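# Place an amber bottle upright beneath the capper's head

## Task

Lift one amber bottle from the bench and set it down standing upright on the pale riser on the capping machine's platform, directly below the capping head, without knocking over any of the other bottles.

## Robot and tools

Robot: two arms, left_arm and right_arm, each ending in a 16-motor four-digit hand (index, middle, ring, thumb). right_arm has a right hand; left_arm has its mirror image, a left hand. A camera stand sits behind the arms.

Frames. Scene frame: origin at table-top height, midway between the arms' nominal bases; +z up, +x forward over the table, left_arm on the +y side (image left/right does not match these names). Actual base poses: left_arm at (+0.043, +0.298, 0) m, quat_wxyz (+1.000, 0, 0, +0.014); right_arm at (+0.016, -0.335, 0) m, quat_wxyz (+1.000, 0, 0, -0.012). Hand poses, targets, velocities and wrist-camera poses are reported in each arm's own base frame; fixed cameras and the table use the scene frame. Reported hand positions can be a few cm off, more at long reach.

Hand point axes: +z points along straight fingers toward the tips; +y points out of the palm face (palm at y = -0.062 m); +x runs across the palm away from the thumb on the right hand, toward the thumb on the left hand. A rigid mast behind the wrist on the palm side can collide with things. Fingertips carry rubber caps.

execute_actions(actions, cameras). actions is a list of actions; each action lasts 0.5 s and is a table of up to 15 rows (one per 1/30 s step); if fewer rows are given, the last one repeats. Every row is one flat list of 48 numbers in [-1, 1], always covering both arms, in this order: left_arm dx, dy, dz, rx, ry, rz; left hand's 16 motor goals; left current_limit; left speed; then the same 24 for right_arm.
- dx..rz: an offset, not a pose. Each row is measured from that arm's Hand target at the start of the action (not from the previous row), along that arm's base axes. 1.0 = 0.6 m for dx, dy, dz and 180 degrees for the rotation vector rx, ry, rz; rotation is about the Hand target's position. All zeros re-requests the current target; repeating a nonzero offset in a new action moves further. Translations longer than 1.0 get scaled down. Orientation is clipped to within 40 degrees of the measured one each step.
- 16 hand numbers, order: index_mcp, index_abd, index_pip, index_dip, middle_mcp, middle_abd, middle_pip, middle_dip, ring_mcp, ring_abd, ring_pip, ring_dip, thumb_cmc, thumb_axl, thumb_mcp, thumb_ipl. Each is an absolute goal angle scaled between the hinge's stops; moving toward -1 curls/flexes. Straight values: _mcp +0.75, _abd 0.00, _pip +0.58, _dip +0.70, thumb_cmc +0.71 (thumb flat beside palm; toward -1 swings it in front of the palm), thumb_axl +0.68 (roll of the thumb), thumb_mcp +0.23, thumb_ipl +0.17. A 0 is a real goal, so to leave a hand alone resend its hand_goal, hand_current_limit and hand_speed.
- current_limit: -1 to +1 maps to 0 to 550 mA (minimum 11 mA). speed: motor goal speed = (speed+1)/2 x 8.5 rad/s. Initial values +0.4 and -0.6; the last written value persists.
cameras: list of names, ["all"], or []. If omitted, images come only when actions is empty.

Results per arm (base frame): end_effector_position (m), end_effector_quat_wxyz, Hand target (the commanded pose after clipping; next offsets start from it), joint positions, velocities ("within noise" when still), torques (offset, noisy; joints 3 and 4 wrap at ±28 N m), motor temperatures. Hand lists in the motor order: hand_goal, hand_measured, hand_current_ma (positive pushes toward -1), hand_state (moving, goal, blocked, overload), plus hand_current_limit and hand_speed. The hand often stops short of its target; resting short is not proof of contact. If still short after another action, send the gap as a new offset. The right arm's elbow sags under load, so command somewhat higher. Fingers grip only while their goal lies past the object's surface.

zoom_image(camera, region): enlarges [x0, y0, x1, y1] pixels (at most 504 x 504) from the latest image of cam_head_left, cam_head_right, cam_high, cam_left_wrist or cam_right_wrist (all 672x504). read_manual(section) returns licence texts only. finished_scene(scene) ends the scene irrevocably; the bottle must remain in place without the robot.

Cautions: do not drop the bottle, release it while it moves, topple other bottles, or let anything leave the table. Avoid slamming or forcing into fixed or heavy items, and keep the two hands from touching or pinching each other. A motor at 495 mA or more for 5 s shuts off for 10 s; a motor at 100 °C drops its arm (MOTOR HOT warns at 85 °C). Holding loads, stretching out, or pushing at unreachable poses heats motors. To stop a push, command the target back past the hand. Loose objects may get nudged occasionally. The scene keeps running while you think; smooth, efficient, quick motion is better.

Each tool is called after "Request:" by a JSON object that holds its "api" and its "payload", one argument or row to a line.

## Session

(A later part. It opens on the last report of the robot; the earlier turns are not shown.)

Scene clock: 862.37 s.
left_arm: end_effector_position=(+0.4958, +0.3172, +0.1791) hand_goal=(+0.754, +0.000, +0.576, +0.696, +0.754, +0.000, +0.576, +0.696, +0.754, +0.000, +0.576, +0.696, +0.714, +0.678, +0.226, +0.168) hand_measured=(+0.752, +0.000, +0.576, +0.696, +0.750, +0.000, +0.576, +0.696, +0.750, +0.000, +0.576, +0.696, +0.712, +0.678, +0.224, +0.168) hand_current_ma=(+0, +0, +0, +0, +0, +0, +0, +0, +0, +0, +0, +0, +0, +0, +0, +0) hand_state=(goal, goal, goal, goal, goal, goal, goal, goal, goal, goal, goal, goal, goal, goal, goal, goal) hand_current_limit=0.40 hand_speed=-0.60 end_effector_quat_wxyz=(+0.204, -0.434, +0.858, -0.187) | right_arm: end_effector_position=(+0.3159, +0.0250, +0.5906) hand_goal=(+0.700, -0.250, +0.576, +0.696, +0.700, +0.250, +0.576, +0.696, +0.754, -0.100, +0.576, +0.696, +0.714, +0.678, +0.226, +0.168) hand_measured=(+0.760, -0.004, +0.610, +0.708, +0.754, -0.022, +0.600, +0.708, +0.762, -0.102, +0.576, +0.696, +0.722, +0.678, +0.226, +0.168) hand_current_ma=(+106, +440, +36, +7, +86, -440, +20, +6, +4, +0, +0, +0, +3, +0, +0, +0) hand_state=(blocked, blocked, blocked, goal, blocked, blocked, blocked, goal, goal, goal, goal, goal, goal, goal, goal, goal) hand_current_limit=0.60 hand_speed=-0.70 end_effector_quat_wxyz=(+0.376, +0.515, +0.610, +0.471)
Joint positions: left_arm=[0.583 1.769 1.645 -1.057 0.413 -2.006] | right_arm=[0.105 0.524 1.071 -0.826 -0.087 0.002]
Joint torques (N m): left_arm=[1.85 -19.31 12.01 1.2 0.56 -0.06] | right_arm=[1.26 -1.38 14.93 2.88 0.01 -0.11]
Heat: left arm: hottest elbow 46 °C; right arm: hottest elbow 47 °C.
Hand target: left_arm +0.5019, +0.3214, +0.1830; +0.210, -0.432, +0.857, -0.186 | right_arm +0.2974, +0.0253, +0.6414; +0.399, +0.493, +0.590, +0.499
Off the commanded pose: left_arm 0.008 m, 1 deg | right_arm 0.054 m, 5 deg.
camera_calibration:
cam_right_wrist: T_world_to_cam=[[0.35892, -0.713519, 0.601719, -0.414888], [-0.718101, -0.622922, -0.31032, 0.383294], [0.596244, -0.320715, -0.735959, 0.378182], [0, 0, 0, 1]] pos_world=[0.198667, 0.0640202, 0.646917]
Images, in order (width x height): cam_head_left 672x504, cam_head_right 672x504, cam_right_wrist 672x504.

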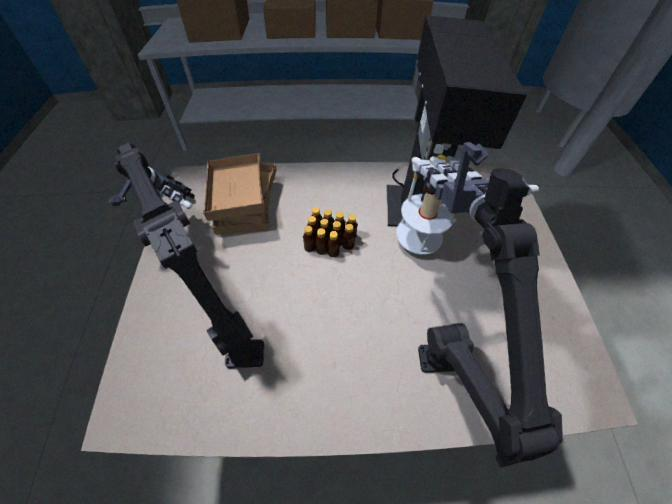

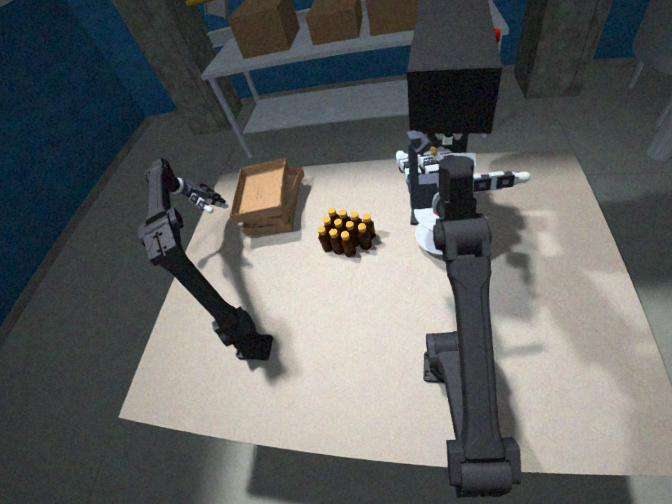

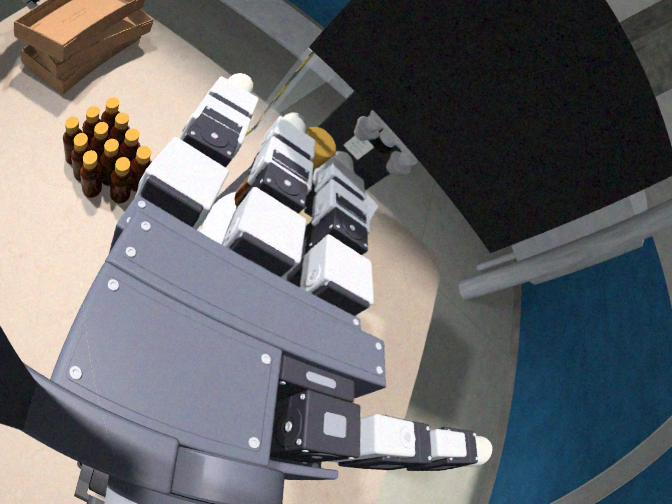

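Request:
{"api": "execute_actions", "payload": {
  "actions": [
    [[0,0,0,0,0,0,0.754,0,0.576,0.696,0.754,0,0.576,0.696,0.754,0,0.576,0.696,0.714,0.678,0.226,0.168,0.4,-0.6, 0,-0.044,0,0,0,0,0.70,-0.25,0.576,0.696,0.70,0.25,0.576,0.696,0.754,-0.1,0.576,0.696,0.714,0.678,0.226,0.168,0.6,-0.7]],
    [[0,0,0,0,0,0,0.754,0,0.576,0.696,0.754,0,0.576,0.696,0.754,0,0.576,0.696,0.714,0.678,0.226,0.168,0.4,-0.6, 0,-0.044,0,0,0,0,0.70,-0.25,0.576,0.696,0.70,0.25,0.576,0.696,0.754,-0.1,0.576,0.696,0.714,0.678,0.226,0.168,0.6,-0.7]]
  ],
  "cameras": ["cam_right_wrist", "cam_head_left", "cam_head_right", "cam_high"]
}}

Request:
{"api": "zoom_image", "payload": {
  "camera": "cam_head_left",
  "region": [400, 140, 470, 230]
}}

Request:
{"api": "zoom_image", "payload": {
  "camera": "cam_right_wrist",
  "region": [190, 90, 430, 290]
}}

Request:
{"api": "zoom_image", "payload": {
  "camera": "cam_high",
  "region": [150, 330, 350, 490]
}}

Scene clock: 991.67 s.
left_arm: end_effector_position=(+0.4958, +0.3172, +0.1791) hand_goal=(+0.754, +0.000, +0.576, +0.696, +0.754, +0.000, +0.576, +0.696, +0.754, +0.000, +0.576, +0.696, +0.714, +0.678, +0.226, +0.168) hand_measured=(+0.752, +0.000, +0.576, +0.696, +0.750, +0.000, +0.576, +0.696, +0.750, +0.000, +0.576, +0.696, +0.712, +0.678, +0.224, +0.168) hand_current_ma=(+0, +0, +0, +0, +0, +0, +0, +0, +0, +0, +0, +0, +0, +0, +0, +0) hand_state=(goal, goal, goal, goal, goal, goal, goal, goal, goal, goal, goal, goal, goal, goal, goal, goal) hand_current_limit=0.40 hand_speed=-0.60 end_effector_quat_wxyz=(+0.204, -0.434, +0.858, -0.187) | right_arm: end_effector_position=(+0.3084, -0.0180, +0.5936) hand_goal=(+0.700, -0.250, +0.576, +0.696, +0.700, +0.250, +0.576, +0.696, +0.754, -0.100, +0.576, +0.696, +0.714, +0.678, +0.226, +0.168) hand_measured=(+0.750, -0.006, +0.604, +0.706, +0.750, -0.022, +0.598, +0.708, +0.788, -0.186, +0.592, +0.704, +0.722, +0.678, +0.226, +0.168) hand_current_ma=(+77, +440, +26, +5, +75, -440, +19, +6, +39, -135, +10, +3, +3, +0, +0, +0) hand_state=(blocked, blocked, blocked, goal, blocked, blocked, blocked, goal, blocked, blocked, goal, goal, goal, goal, goal, goal) hand_current_limit=0.60 hand_speed=-0.70 end_effector_quat_wxyz=(+0.353, +0.508, +0.607, +0.499)
Joint positions: left_arm=[0.583 1.769 1.645 -1.057 0.413 -2.006] | right_arm=[-0.306 0.525 1.077 -0.852 -0.544 -0.079]
Joint torques (N m): left_arm=[1.79 -19.31 12.03 1.2 0.56 -0.06] | right_arm=[-1.14 0.15 14.98 2.89 0.69 -0.28]
Heat: left arm: hottest elbow 47 °C; right arm: hottest elbow 50 °C.
Hand target: left_arm +0.5019, +0.3214, +0.1830; +0.210, -0.432, +0.857, -0.186 | right_arm +0.2974, -0.0274, +0.6415; +0.399, +0.493, +0.590, +0.499
Off the commanded pose: left_arm 0.008 m, 1 deg | right_arm 0.050 m, 6 deg.
camera_calibration:
cam_right_wrist: T_world_to_cam=[[0.38906, -0.727294, 0.565399, -0.432675], [-0.683789, -0.639274, -0.351796, 0.365743], [0.617304, -0.249744, -0.746032, 0.371847], [0, 0, 0, 1]] pos_world=[0.188885, 0.0119945, 0.65071]
Images, in order (width x height): cam_head_left 672x504, cam_head_right 672x504, cam_high 672x504, cam_right_wrist 672x504.

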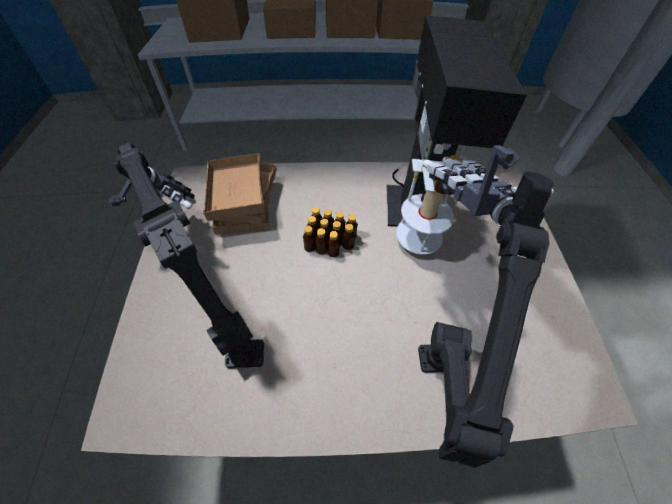

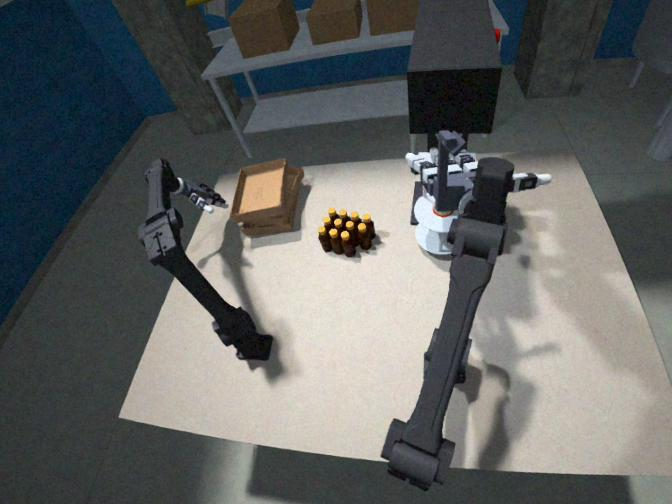

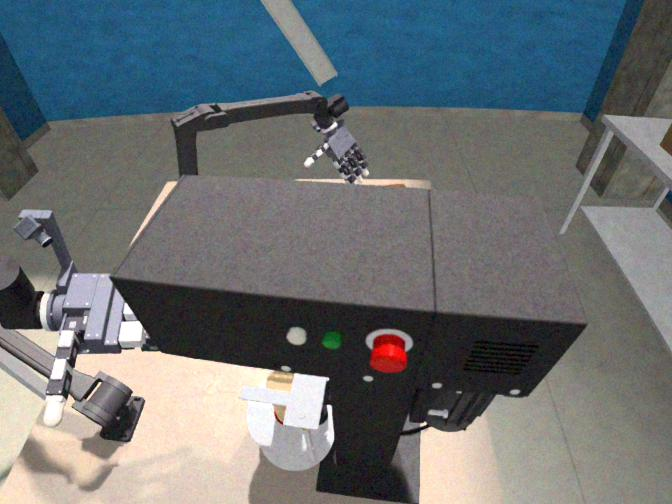

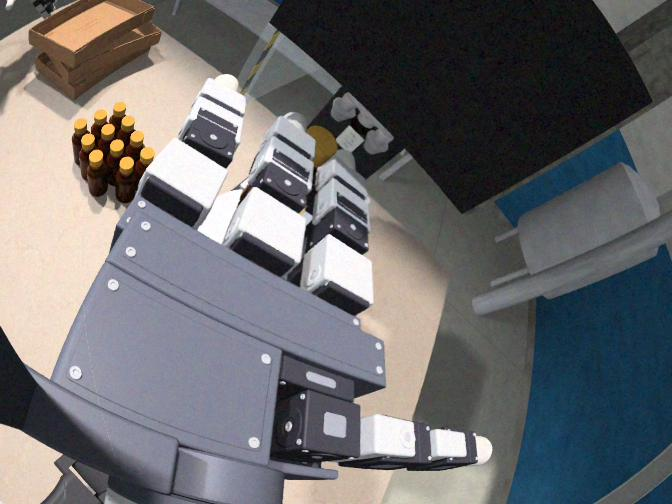

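Scaled by 5.600 from the camera's 672x504 image, which has a finer 960x720 frame.

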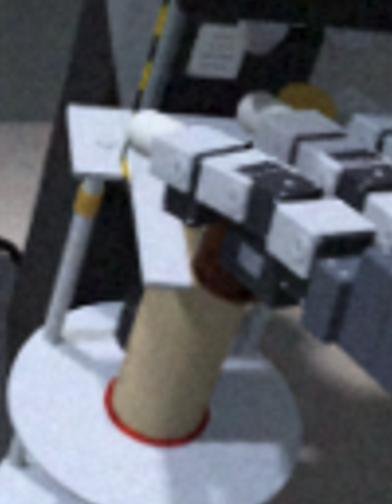

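Scaled by 2.100 from the camera's 672x504 image, which has a finer 960x720 frame.

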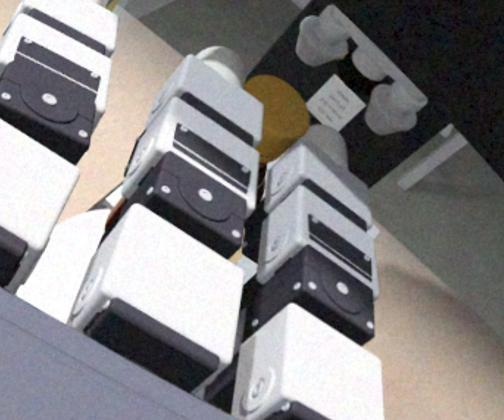

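Scaled by 2.520 from the camera's 672x504 image, which has a finer 960x720 frame.

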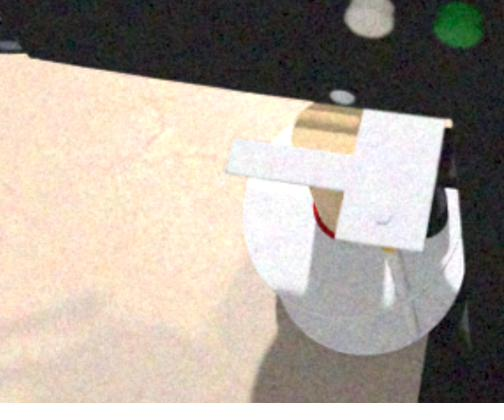

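Request:
{"api": "execute_actions", "payload": {
  "actions": [
    [[0,0,0,0,0,0,0.754,0,0.576,0.696,0.754,0,0.576,0.696,0.754,0,0.576,0.696,0.714,0.678,0.226,0.168,0.4,-0.6, -0.03,0.03,0,0,0,0,0.70,-0.25,0.576,0.696,0.70,0.25,0.576,0.696,0.754,-0.1,0.576,0.696,0.714,0.678,0.226,0.168,0.6,-0.7]],
    [[0,0,0,0,0,0,0.754,0,0.576,0.696,0.754,0,0.576,0.696,0.754,0,0.576,0.696,0.714,0.678,0.226,0.168,0.4,-0.6, -0.07,0.01,0,0,0,0,0.70,-0.25,0.576,0.696,0.70,0.25,0.576,0.696,0.754,-0.1,0.576,0.696,0.714,0.678,0.226,0.168,0.6,-0.7]],
    [[0,0,0,0,0,0,0.754,0,0.576,0.696,0.754,0,0.576,0.696,0.754,0,0.576,0.696,0.714,0.678,0.226,0.168,0.4,-0.6, 0,0,0,0,0,0,0.70,-0.25,0.576,0.696,0.70,0.25,0.576,0.696,-0.34,0,-0.5,0.3,0.714,0.678,0.226,0.168,0.6,-0.5]],
    [[0,0,0,0,0,0,0.754,0,0.576,0.696,0.754,0,0.576,0.696,0.754,0,0.576,0.696,0.714,0.678,0.226,0.168,0.4,-0.6, 0,0,0,0,0,-0.04,0.70,-0.25,0.576,0.696,0.70,0.25,0.576,0.696,-0.34,0,-0.7,0.05,0.714,0.678,0.226,0.168,0.6,-0.5]]
  ],
  "cameras": ["cam_right_wrist", "cam_head_left", "cam_head_right"]
}}

Request:
{"api": "zoom_image", "payload": {
  "camera": "cam_head_left",
  "region": [390, 130, 480, 230]
}}

Request:
{"api": "zoom_image", "payload": {
  "camera": "cam_right_wrist",
  "region": [190, 50, 470, 290]
}}

Scene clock: 1059.70 s.
left_arm: end_effector_position=(+0.4958, +0.3172, +0.1791) hand_goal=(+0.754, +0.000, +0.576, +0.696, +0.754, +0.000, +0.576, +0.696, +0.754, +0.000, +0.576, +0.696, +0.714, +0.678, +0.226, +0.168) hand_measured=(+0.752, +0.000, +0.576, +0.696, +0.750, +0.000, +0.576, +0.696, +0.750, +0.000, +0.576, +0.696, +0.712, +0.678, +0.224, +0.168) hand_current_ma=(+0, +0, +0, +0, +0, +0, +0, +0, +0, +0, +0, +0, +0, +0, +0, +0) hand_state=(goal, goal, goal, goal, goal, goal, goal, goal, goal, goal, goal, goal, goal, goal, goal, goal) hand_current_limit=0.40 hand_speed=-0.60 end_effector_quat_wxyz=(+0.204, -0.434, +0.858, -0.187) | right_arm: end_effector_position=(+0.2591, -0.0057, +0.5929) hand_goal=(+0.700, -0.250, +0.576, +0.696, +0.700, +0.250, +0.576, +0.696, -0.340, +0.000, -0.700, +0.050, +0.714, +0.678, +0.226, +0.168) hand_measured=(+0.750, -0.006, +0.604, +0.706, +0.752, -0.022, +0.598, +0.708, -0.334, -0.002, -0.700, +0.052, +0.722, +0.678, +0.226, +0.168) hand_current_ma=(+77, +440, +27, +5, +81, -440, +19, +7, +3, +0, +0, +0, +3, +0, +0, +0) hand_state=(blocked, blocked, blocked, goal, blocked, blocked, blocked, goal, goal, goal, goal, goal, goal, goal, goal, goal) hand_current_limit=0.60 hand_speed=-0.50 end_effector_quat_wxyz=(+0.400, +0.552, +0.582, +0.444)
Joint positions: left_arm=[0.583 1.769 1.645 -1.057 0.413 -2.006] | right_arm=[0.068 0.404 1.088 -0.974 -0.01 0.023]
Joint torques (N m): left_arm=[1.85 -19.25 12.03 1.2 0.56 -0.06] | right_arm=[1.14 0.21 13.5 3.33 0.06 -0.14]
Heat: left arm: hottest elbow 47 °C; right arm: hottest elbow 51 °C.
Hand target: left_arm +0.5019, +0.3214, +0.1830; +0.210, -0.432, +0.857, -0.186 | right_arm +0.2373, -0.0034, +0.6415; +0.430, +0.529, +0.558, +0.473
Off the commanded pose: left_arm 0.008 m, 1 deg | right_arm 0.053 m, 6 deg.
camera_calibration:
cam_right_wrist: T_world_to_cam=[[0.281494, -0.749181, 0.599573, -0.396746], [-0.789618, -0.535885, -0.298882, 0.336291], [0.54522, -0.3893, -0.742416, 0.420553], [0, 0, 0, 1]] pos_world=[0.147929, 0.0466997, 0.650615]
Images, in order (width x height): cam_head_left 672x504, cam_head_right 672x504, cam_right_wrist 672x504.

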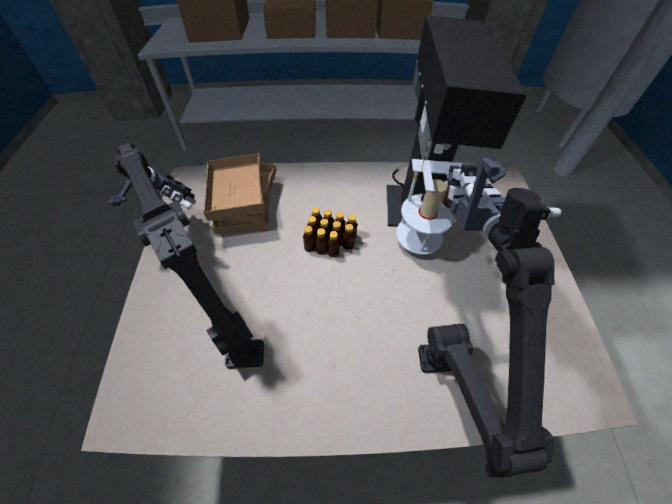

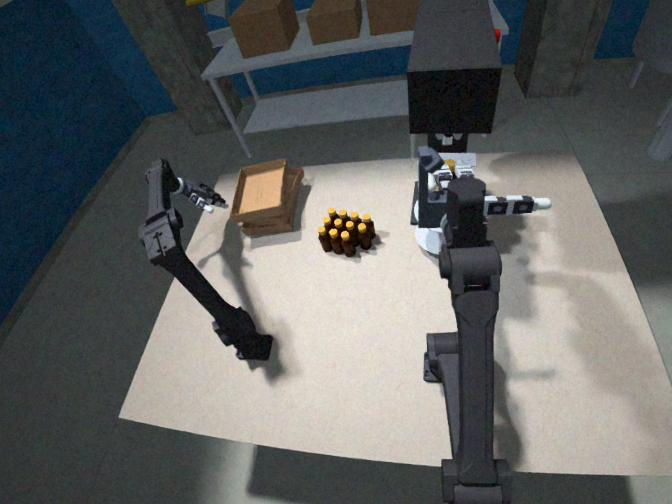

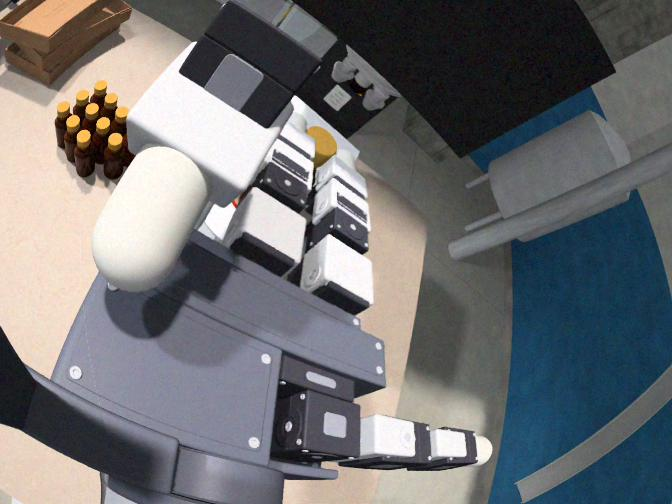

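Scaled by 5.040 from the camera's 672x504 image, which has a finer 960x720 frame.

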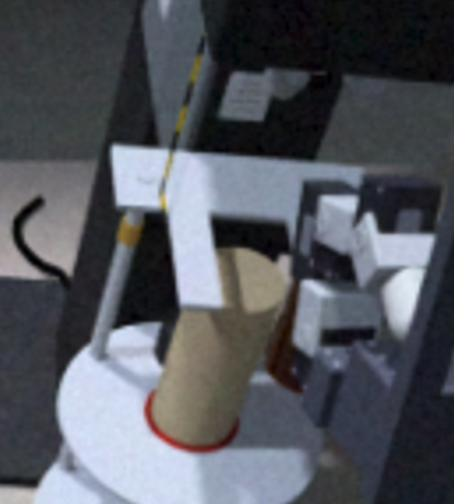

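Scaled by 1.800 from the camera's 672x504 image, which has a finer 960x720 frame.

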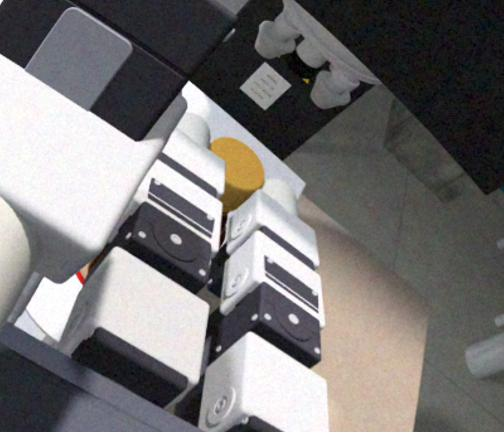

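Request:
{"api": "execute_actions", "payload": {
  "actions": [
    [[0,0,0,0,0,0,0.754,0,0.576,0.696,0.754,0,0.576,0.696,0.754,0,0.576,0.696,0.714,0.678,0.226,0.168,0.4,-0.6, 0.078,-0.01,0,0,0,0,0.70,-0.25,0.576,0.696,0.70,0.25,0.576,0.696,-0.34,0,-0.7,0.05,0.714,0.678,0.226,0.168,0.6,-0.7]],
    [[0,0,0,0,0,0,0.754,0,0.576,0.696,0.754,0,0.576,0.696,0.754,0,0.576,0.696,0.714,0.678,0.226,0.168,0.4,-0.6, 0.078,-0.011,0,0,0,0,0.70,-0.25,0.576,0.696,0.70,0.25,0.576,0.696,-0.34,0,-0.7,0.05,0.714,0.678,0.226,0.168,0.6,-0.7]]
  ],
  "cameras": ["cam_right_wrist", "cam_head_left", "cam_head_right"]
}}

Request:
{"api": "zoom_image", "payload": {
  "camera": "cam_head_left",
  "region": [390, 130, 480, 230]
}}

Request:
{"api": "zoom_image", "payload": {
  "camera": "cam_right_wrist",
  "region": [190, 50, 470, 290]
}}

Scene clock: 1091.77 s.
left_arm: end_effector_position=(+0.4958, +0.3172, +0.1791) hand_goal=(+0.754, +0.000, +0.576, +0.696, +0.754, +0.000, +0.576, +0.696, +0.754, +0.000, +0.576, +0.696, +0.714, +0.678, +0.226, +0.168) hand_measured=(+0.752, +0.000, +0.576, +0.696, +0.750, +0.000, +0.576, +0.696, +0.750, +0.000, +0.576, +0.696, +0.712, +0.678, +0.224, +0.168) hand_current_ma=(+0, +0, +0, +0, +0, +0, +0, +0, +0, +0, +0, +0, +0, +0, +0, +0) hand_state=(goal, goal, goal, goal, goal, goal, goal, goal, goal, goal, goal, goal, goal, goal, goal, goal) hand_current_limit=0.40 hand_speed=-0.60 end_effector_quat_wxyz=(+0.204, -0.434, +0.858, -0.187) | right_arm: end_effector_position=(+0.3502, -0.0153, +0.5815) hand_goal=(+0.700, -0.250, +0.576, +0.696, +0.700, +0.250, +0.576, +0.696, -0.340, +0.000, -0.700, +0.050, +0.714, +0.678, +0.226, +0.168) hand_measured=(+0.750, -0.006, +0.604, +0.706, +0.748, -0.022, +0.598, +0.708, -0.334, -0.002, -0.700, +0.052, +0.722, +0.678, +0.226, +0.168) hand_current_ma=(+77, +440, +27, +5, +69, -440, +17, +7, +2, +0, +0, +0, +3, +0, +0, +0) hand_state=(blocked, blocked, blocked, goal, blocked, blocked, blocked, goal, goal, goal, goal, goal, goal, goal, goal, goal) hand_current_limit=0.60 hand_speed=-0.70 end_effector_quat_wxyz=(+0.387, +0.563, +0.582, +0.442)
Joint positions: left_arm=[0.583 1.769 1.645 -1.057 0.413 -2.006] | right_arm=[-0.024 0.605 1.088 -0.8 -0.101 0.016]
Joint torques (N m): left_arm=[1.85 -19.31 12.04 1.2 0.56 -0.06] | right_arm=[0.15 -3.37 14.2 4.11 -0.12 -0.33]
Heat: left arm: hottest elbow 47 °C; right arm: hottest elbow 50 °C.
Hand target: left_arm +0.5019, +0.3214, +0.1830; +0.210, -0.432, +0.857, -0.186 | right_arm +0.3310, -0.0161, +0.6414; +0.430, +0.529, +0.558, +0.473
Off the commanded pose: left_arm 0.008 m, 1 deg | right_arm 0.063 m, 8 deg.
camera_calibration:
cam_right_wrist: T_world_to_cam=[[0.295163, -0.762196, 0.576139, -0.413966], [-0.799208, -0.527408, -0.288284, 0.397031], [0.523589, -0.375364, -0.764824, 0.379497], [0, 0, 0, 1]] pos_world=[0.240797, 0.0363239, 0.643208]
Images, in order (width x height): cam_head_left 672x504, cam_head_right 672x504, cam_right_wrist 672x504.

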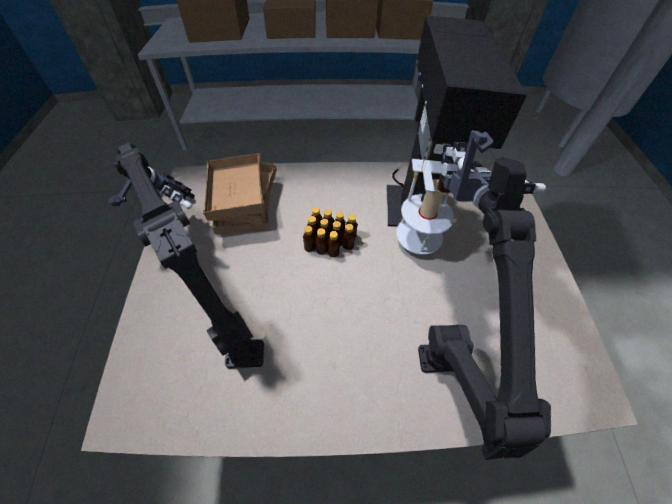

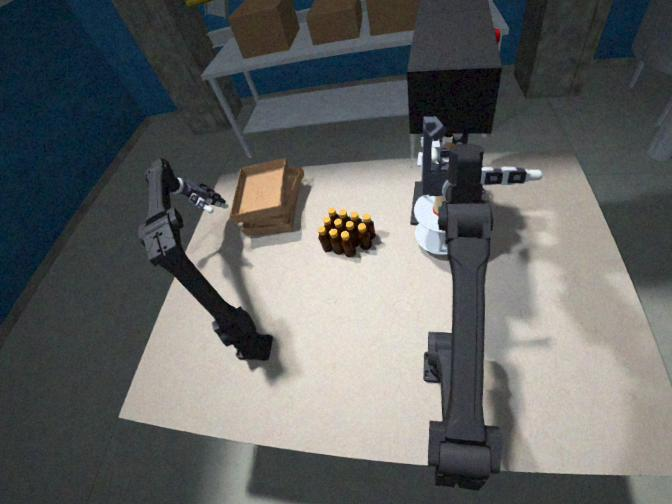

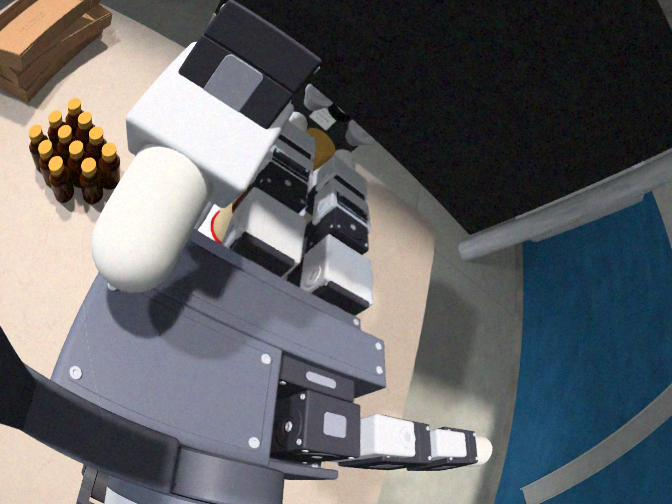

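Scaled by 5.040 from the camera's 672x504 image, which has a finer 960x720 frame.

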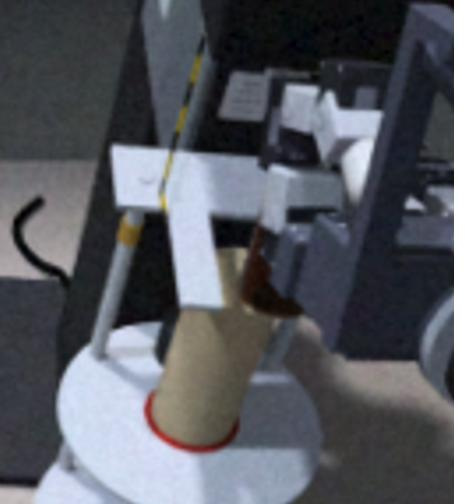

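Scaled by 1.800 from the camera's 672x504 image, which has a finer 960x720 frame.

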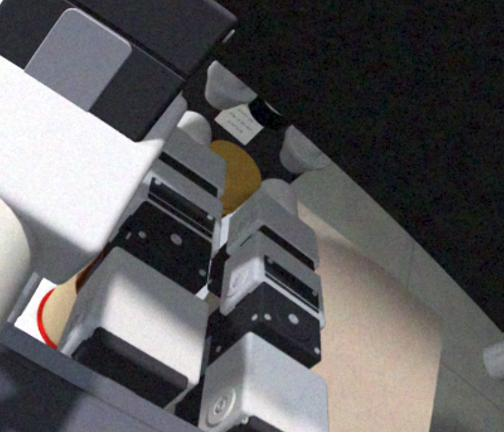

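Request:
{"api": "execute_actions", "payload": {
  "actions": [
    [[0,0,0,0,0,0,0.754,0,0.576,0.696,0.754,0,0.576,0.696,0.754,0,0.576,0.696,0.714,0.678,0.226,0.168,0.4,-0.6, -0.01,0,-0.033,0.0,-0.008,0,0.70,-0.25,0.576,0.696,0.70,0.25,0.576,0.696,-0.34,0,-0.7,0.05,0.714,0.678,0.226,0.168,0.6,-0.7]]
  ],
  "cameras": ["cam_right_wrist", "cam_head_left", "cam_head_right"]
}}

Request:
{"api": "zoom_image", "payload": {
  "camera": "cam_head_left",
  "region": [400, 140, 470, 210]
}}

Request:
{"api": "zoom_image", "payload": {
  "camera": "cam_right_wrist",
  "region": [190, 50, 430, 270]
}}

Request:
{"api": "zoom_image", "payload": {
  "camera": "cam_head_right",
  "region": [400, 110, 500, 210]
}}

Scene clock: 1185.53 s.
left_arm: end_effector_position=(+0.4958, +0.3172, +0.1791) hand_goal=(+0.754, +0.000, +0.576, +0.696, +0.754, +0.000, +0.576, +0.696, +0.754, +0.000, +0.576, +0.696, +0.714, +0.678, +0.226, +0.168) hand_measured=(+0.752, +0.000, +0.576, +0.696, +0.750, +0.000, +0.576, +0.696, +0.750, +0.000, +0.576, +0.696, +0.712, +0.678, +0.224, +0.168) hand_current_ma=(+0, +0, +0, +0, +0, +0, +0, +0, +0, +0, +0, +0, +0, +0, +0, +0) hand_state=(goal, goal, goal, goal, goal, goal, goal, goal, goal, goal, goal, goal, goal, goal, goal, goal) hand_current_limit=0.40 hand_speed=-0.60 end_effector_quat_wxyz=(+0.204, -0.434, +0.858, -0.187) | right_arm: end_effector_position=(+0.3379, -0.0149, +0.5904) hand_goal=(+0.700, -0.250, +0.576, +0.696, +0.700, +0.250, +0.576, +0.696, -0.340, +0.000, -0.700, +0.050, +0.714, +0.678, +0.226, +0.168) hand_measured=(+0.750, -0.006, +0.604, +0.706, +0.748, -0.022, +0.598, +0.708, -0.334, -0.002, -0.700, +0.052, +0.722, +0.678, +0.226, +0.168) hand_current_ma=(+77, +440, +27, +5, +69, -440, +17, +7, +2, +0, +0, +0, +3, +0, +0, +0) hand_state=(blocked, blocked, blocked, goal, blocked, blocked, blocked, goal, goal, goal, goal, goal, goal, goal, goal, goal) hand_current_limit=0.60 hand_speed=-0.70 end_effector_quat_wxyz=(+0.406, +0.547, +0.569, +0.460)
Joint positions: left_arm=[0.583 1.769 1.645 -1.057 0.413 -2.006] | right_arm=[-0.025 0.566 1.054 -0.739 -0.103 0.016]
Joint torques (N m): left_arm=[1.85 -19.31 12.03 1.22 0.56 -0.06] | right_arm=[0.26 -2.49 10.43 4.25 -0.16 -0.32]
Heat: left arm: hottest elbow 48 °C; right arm: hottest elbow 50 °C.
Hand target: left_arm +0.5019, +0.3214, +0.1830; +0.210, -0.432, +0.857, -0.186 | right_arm +0.3250, -0.0160, +0.6216; +0.437, +0.523, +0.552, +0.480
Off the commanded pose: left_arm 0.008 m, 1 deg | right_arm 0.034 m, 5 deg.
camera_calibration:
cam_right_wrist: T_world_to_cam=[[0.256459, -0.761252, 0.595587, -0.413556], [-0.777363, -0.52864, -0.340951, 0.413609], [0.574401, -0.375547, -0.727344, 0.3536], [0, 0, 0, 1]] pos_world=[0.224477, 0.0366227, 0.644518]
Images, in order (width x height): cam_head_left 672x504, cam_head_right 672x504, cam_right_wrist 672x504.

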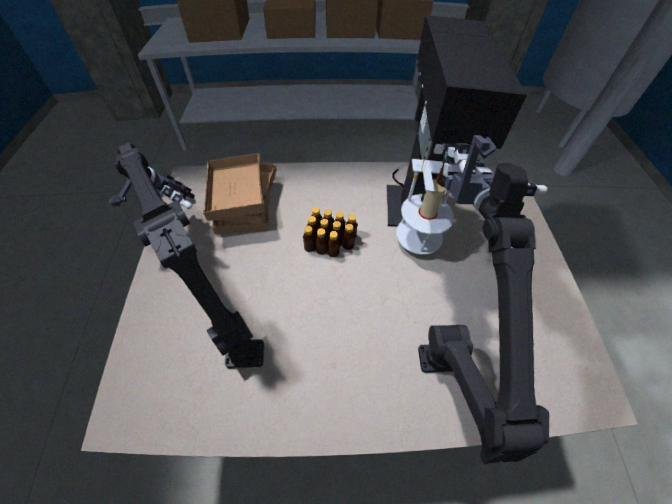

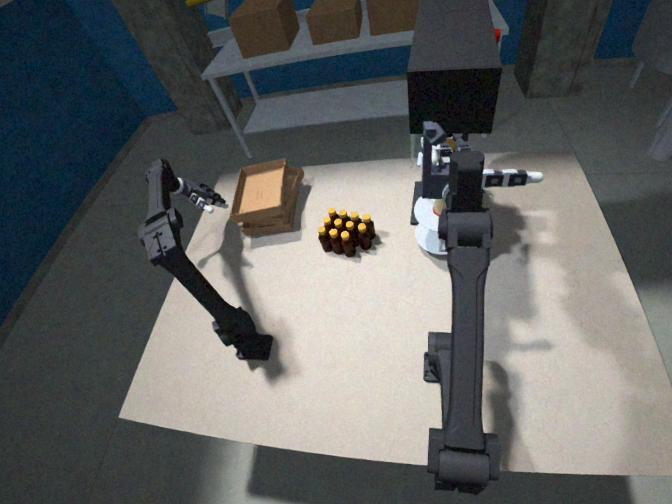

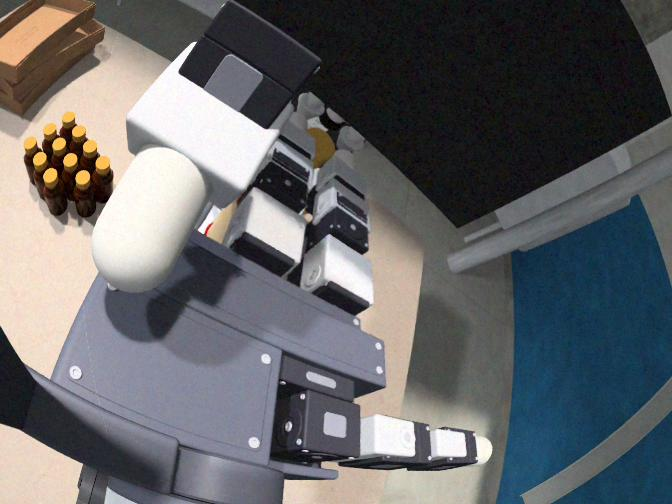

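Scaled by 7.200 from the camera's 672x504 image, which has a finer 960x720 frame.

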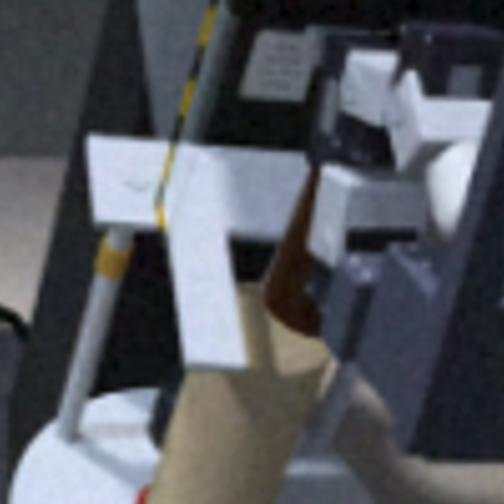

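Scaled by 2.100 from the camera's 672x504 image, which has a finer 960x720 frame.

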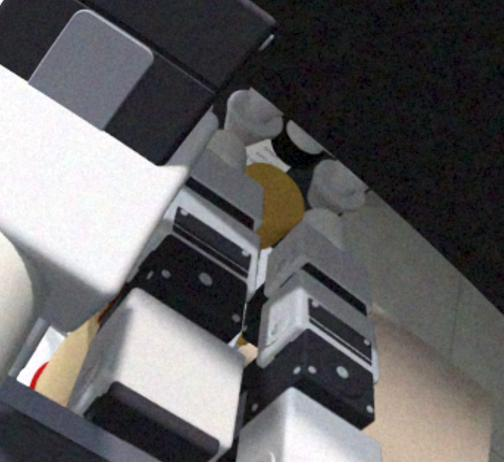

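Scaled by 5.040 from the camera's 672x504 image, which has a finer 960x720 frame.

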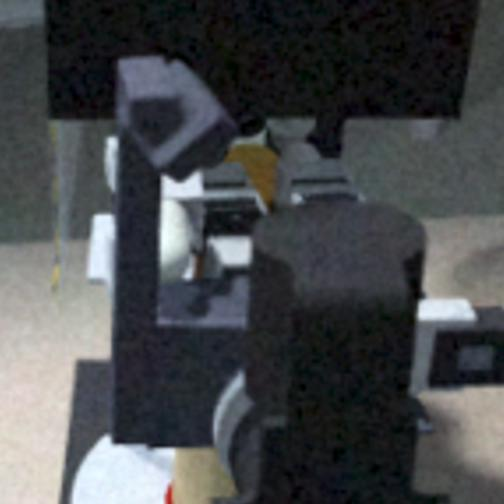

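Request:
{"api": "execute_actions", "payload": {
  "actions": [
    [[0,0,0,0,0,0,0.754,0,0.576,0.696,0.754,0,0.576,0.696,0.754,0,0.576,0.696,0.714,0.678,0.226,0.168,0.4,-0.6, 0,0,-0.03,0,0,0,0.70,-0.25,0.576,0.696,0.70,0.25,0.576,0.696,-0.34,0,-0.7,0.05,0.714,0.678,0.226,0.168,0.6,-0.7]]
  ],
  "cameras": ["cam_head_left"]
}}

Request:
{"api": "zoom_image", "payload": {
  "camera": "cam_head_left",
  "region": [400, 140, 470, 210]
}}

Scene clock: 1202.73 s.
left_arm: end_effector_position=(+0.4958, +0.3172, +0.1791) hand_goal=(+0.754, +0.000, +0.576, +0.696, +0.754, +0.000, +0.576, +0.696, +0.754, +0.000, +0.576, +0.696, +0.714, +0.678, +0.226, +0.168) hand_measured=(+0.752, +0.000, +0.576, +0.696, +0.750, +0.000, +0.576, +0.696, +0.750, +0.000, +0.576, +0.696, +0.712, +0.678, +0.224, +0.168) hand_current_ma=(+0, +0, +0, +0, +0, +0, +0, +0, +0, +0, +0, +0, +0, +0, +0, +0) hand_state=(goal, goal, goal, goal, goal, goal, goal, goal, goal, goal, goal, goal, goal, goal, goal, goal) hand_current_limit=0.40 hand_speed=-0.60 end_effector_quat_wxyz=(+0.204, -0.434, +0.858, -0.187) | right_arm: end_effector_position=(+0.3397, -0.0150, +0.5697) hand_goal=(+0.700, -0.250, +0.576, +0.696, +0.700, +0.250, +0.576, +0.696, -0.340, +0.000, -0.700, +0.050, +0.714, +0.678, +0.226, +0.168) hand_measured=(+0.750, -0.006, +0.604, +0.706, +0.748, -0.022, +0.598, +0.708, -0.334, -0.002, -0.700, +0.052, +0.722, +0.678, +0.226, +0.168) hand_current_ma=(+77, +440, +27, +5, +69, -440, +17, +7, +2, +0, +0, +0, +3, +0, +0, +0) hand_state=(blocked, blocked, blocked, goal, blocked, blocked, blocked, goal, goal, goal, goal, goal, goal, goal, goal, goal) hand_current_limit=0.60 hand_speed=-0.70 end_effector_quat_wxyz=(+0.405, +0.548, +0.570, +0.459)
Joint positions: left_arm=[0.583 1.769 1.645 -1.057 0.413 -2.006] | right_arm=[-0.025 0.545 0.995 -0.705 -0.103 0.016]
Joint torques (N m): left_arm=[1.79 -19.31 12.01 1.18 0.56 -0.06] | right_arm=[0.26 -3.14 10.73 4.14 -0.14 -0.32]
Heat: left arm: hottest elbow 48 °C; right arm: hottest elbow 48 °C.
Hand target: left_arm +0.5019, +0.3214, +0.1830; +0.210, -0.432, +0.857, -0.186 | right_arm +0.3249, -0.0160, +0.6037; +0.437, +0.523, +0.552, +0.480
Off the commanded pose: left_arm 0.008 m, 1 deg | right_arm 0.037 m, 6 deg.
Images, in order (width x height): cam_head_left 672x504.

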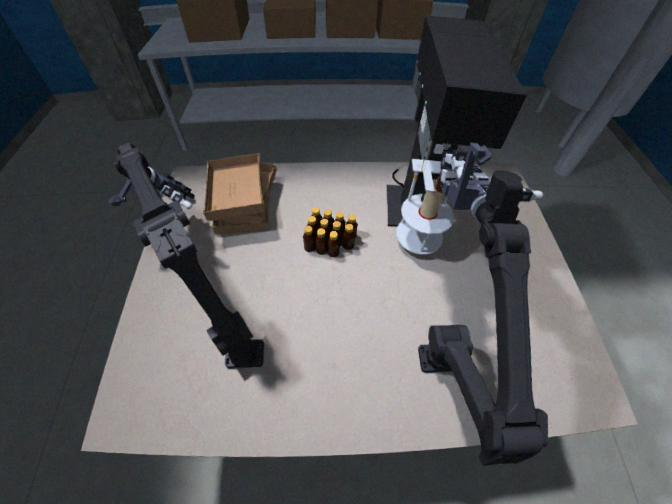

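Scaled by 7.200 from the camera's 672x504 image, which has a finer 960x720 frame.

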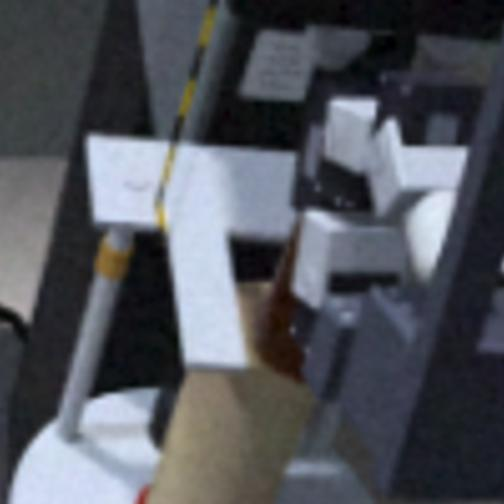

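Request:
{"api": "zoom_image", "payload": {
  "camera": "cam_head_left",
  "region": [425, 160, 455, 200]
}}

Request:
{"api": "execute_actions", "payload": {
  "actions": []
}}

Scaled by 12.600 from the camera's 672x504 image, which has a finer 960x720 frame.

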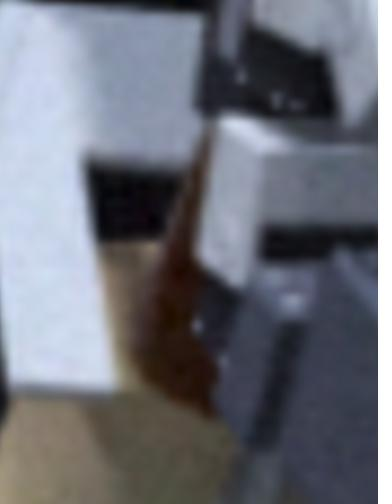

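Scene clock: 1220.40 s.
left_arm: end_effector_position=(+0.4958, +0.3172, +0.1791) hand_goal=(+0.754, +0.000, +0.576, +0.696, +0.754, +0.000, +0.576, +0.696, +0.754, +0.000, +0.576, +0.696, +0.714, +0.678, +0.226, +0.168) hand_measured=(+0.752, +0.000, +0.576, +0.696, +0.750, +0.000, +0.576, +0.696, +0.750, +0.000, +0.576, +0.696, +0.712, +0.678, +0.224, +0.168) hand_current_ma=(+0, +0, +0, +0, +0, +0, +0, +0, +0, +0, +0, +0, +0, +0, +0, +0) hand_state=(goal, goal, goal, goal, goal, goal, goal, goal, goal, goal, goal, goal, goal, goal, goal, goal) hand_current_limit=0.40 hand_speed=-0.60 end_effector_quat_wxyz=(+0.204, -0.434, +0.858, -0.187) | right_arm: end_effector_position=(+0.3397, -0.0150, +0.5697) hand_goal=(+0.700, -0.250, +0.576, +0.696, +0.700, +0.250, +0.576, +0.696, -0.340, +0.000, -0.700, +0.050, +0.714, +0.678, +0.226, +0.168) hand_measured=(+0.750, -0.006, +0.604, +0.706, +0.748, -0.022, +0.598, +0.708, -0.334, -0.002, -0.700, +0.052, +0.722, +0.678, +0.226, +0.168) hand_current_ma=(+77, +440, +27, +5, +69, -440, +17, +7, +2, +0, +0, +0, +3, +0, +0, +0) hand_state=(blocked, blocked, blocked, goal, blocked, blocked, blocked, goal, goal, goal, goal, goal, goal, goal, goal, goal) hand_current_limit=0.60 hand_speed=-0.70 end_effector_quat_wxyz=(+0.405, +0.548, +0.570, +0.459)
Joint positions: left_arm=[0.583 1.769 1.645 -1.057 0.413 -2.006] | right_arm=[-0.025 0.545 0.995 -0.705 -0.103 0.016]
Joint velocities: within noise
Joint torques (N m): left_arm=[1.85 -19.31 12.01 1.18 0.56 -0.06] | right_arm=[0.09 -3.19 10.7 4.18 -0.13 -0.33]
Motor temperatures (°C): left_arm=[25 39 49 26 23 25] | right_arm=[31 28 46 25 24 26]
Heat: left arm: hottest elbow 49 °C; right arm: hottest elbow 46 °C.
Hand target: left_arm +0.5019, +0.3214, +0.1830; +0.210, -0.432, +0.857, -0.186 | right_arm +0.3249, -0.0160, +0.6037; +0.437, +0.523, +0.552, +0.480
Off the commanded pose: left_arm 0.008 m, 1 deg | right_arm 0.037 m, 6 deg.
camera_calibration:
cam_right_wrist: T_world_to_cam=[[0.259669, -0.761311, 0.594119, -0.402006], [-0.779159, -0.528627, -0.336845, 0.406173], [0.570511, -0.375445, -0.730451, 0.340557], [0, 0, 0, 1]] pos_world=[0.226571, 0.0365229, 0.624417]

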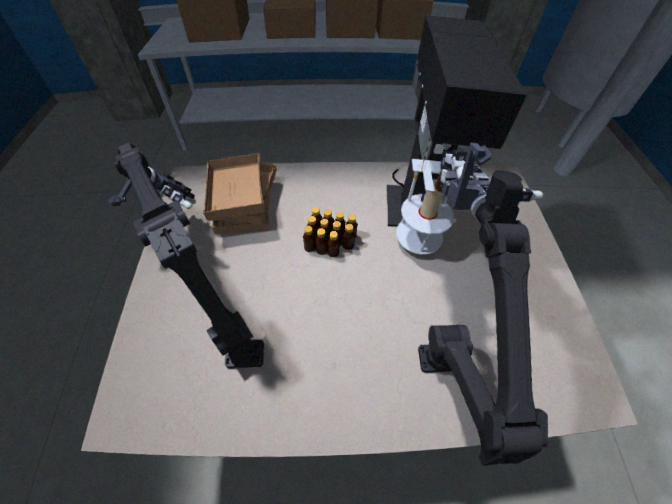

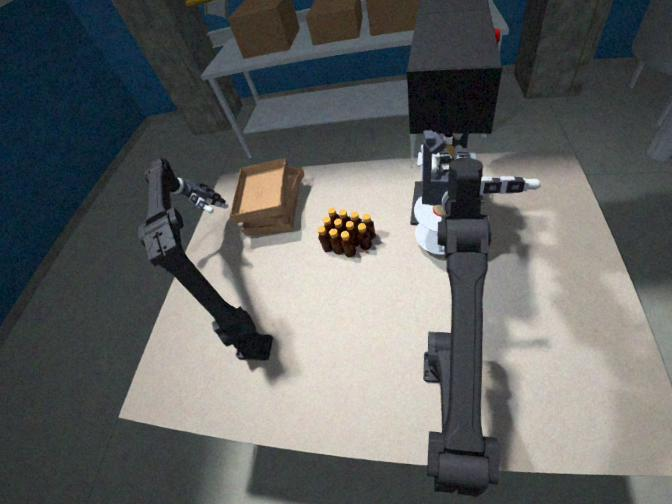

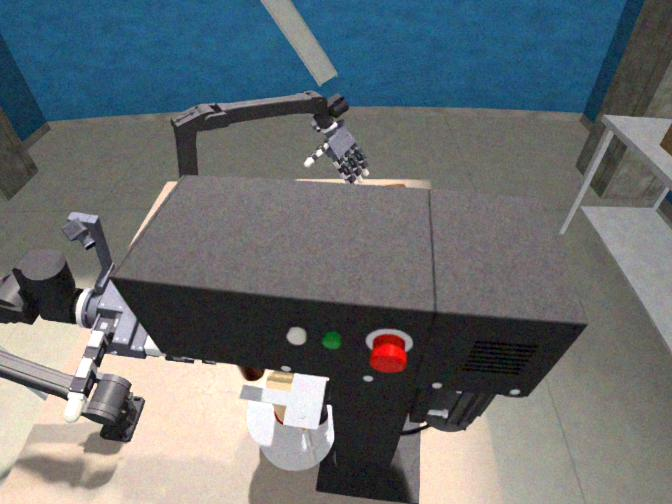

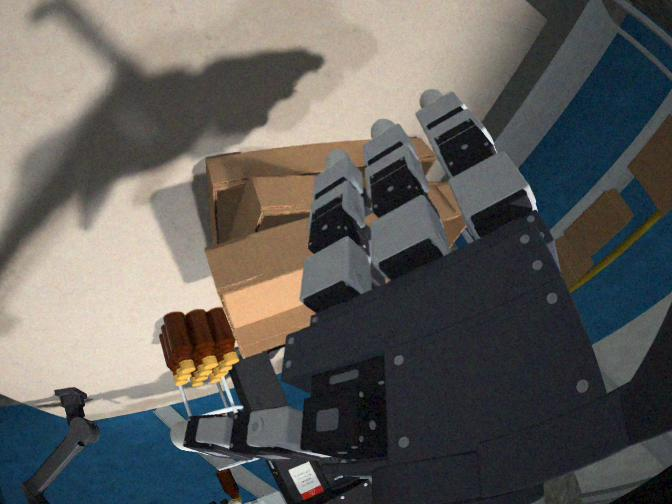

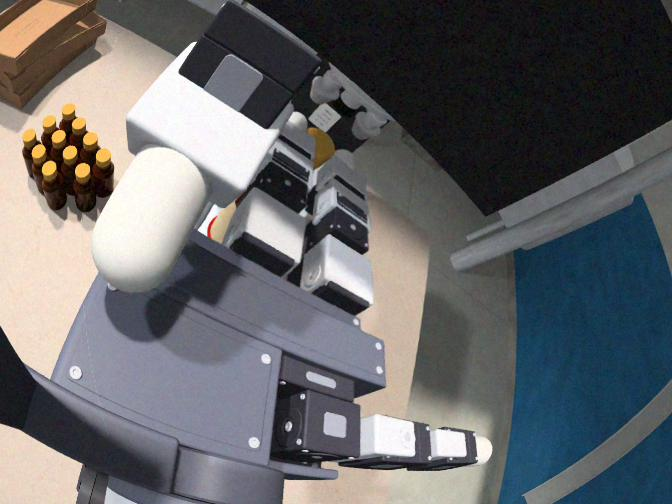

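Request:
{"api": "zoom_image", "payload": {
  "camera": "cam_high",
  "region": [200, 350, 340, 460]
}}

Request:
{"api": "zoom_image", "payload": {
  "camera": "cam_left_wrist",
  "region": [160, 400, 360, 504]
}}

Scaled by 3.600 from the camera's 672x504 image, which has a finer 960x720 frame.

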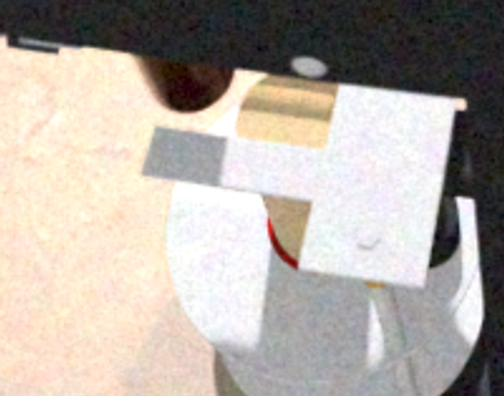

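Scaled by 2.520 from the camera's 672x504 image, which has a finer 960x720 frame.

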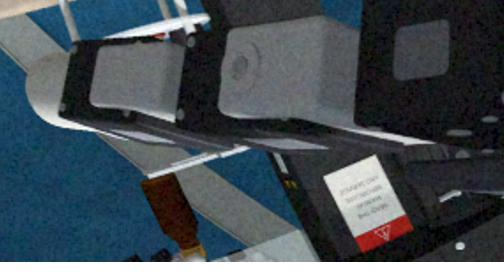

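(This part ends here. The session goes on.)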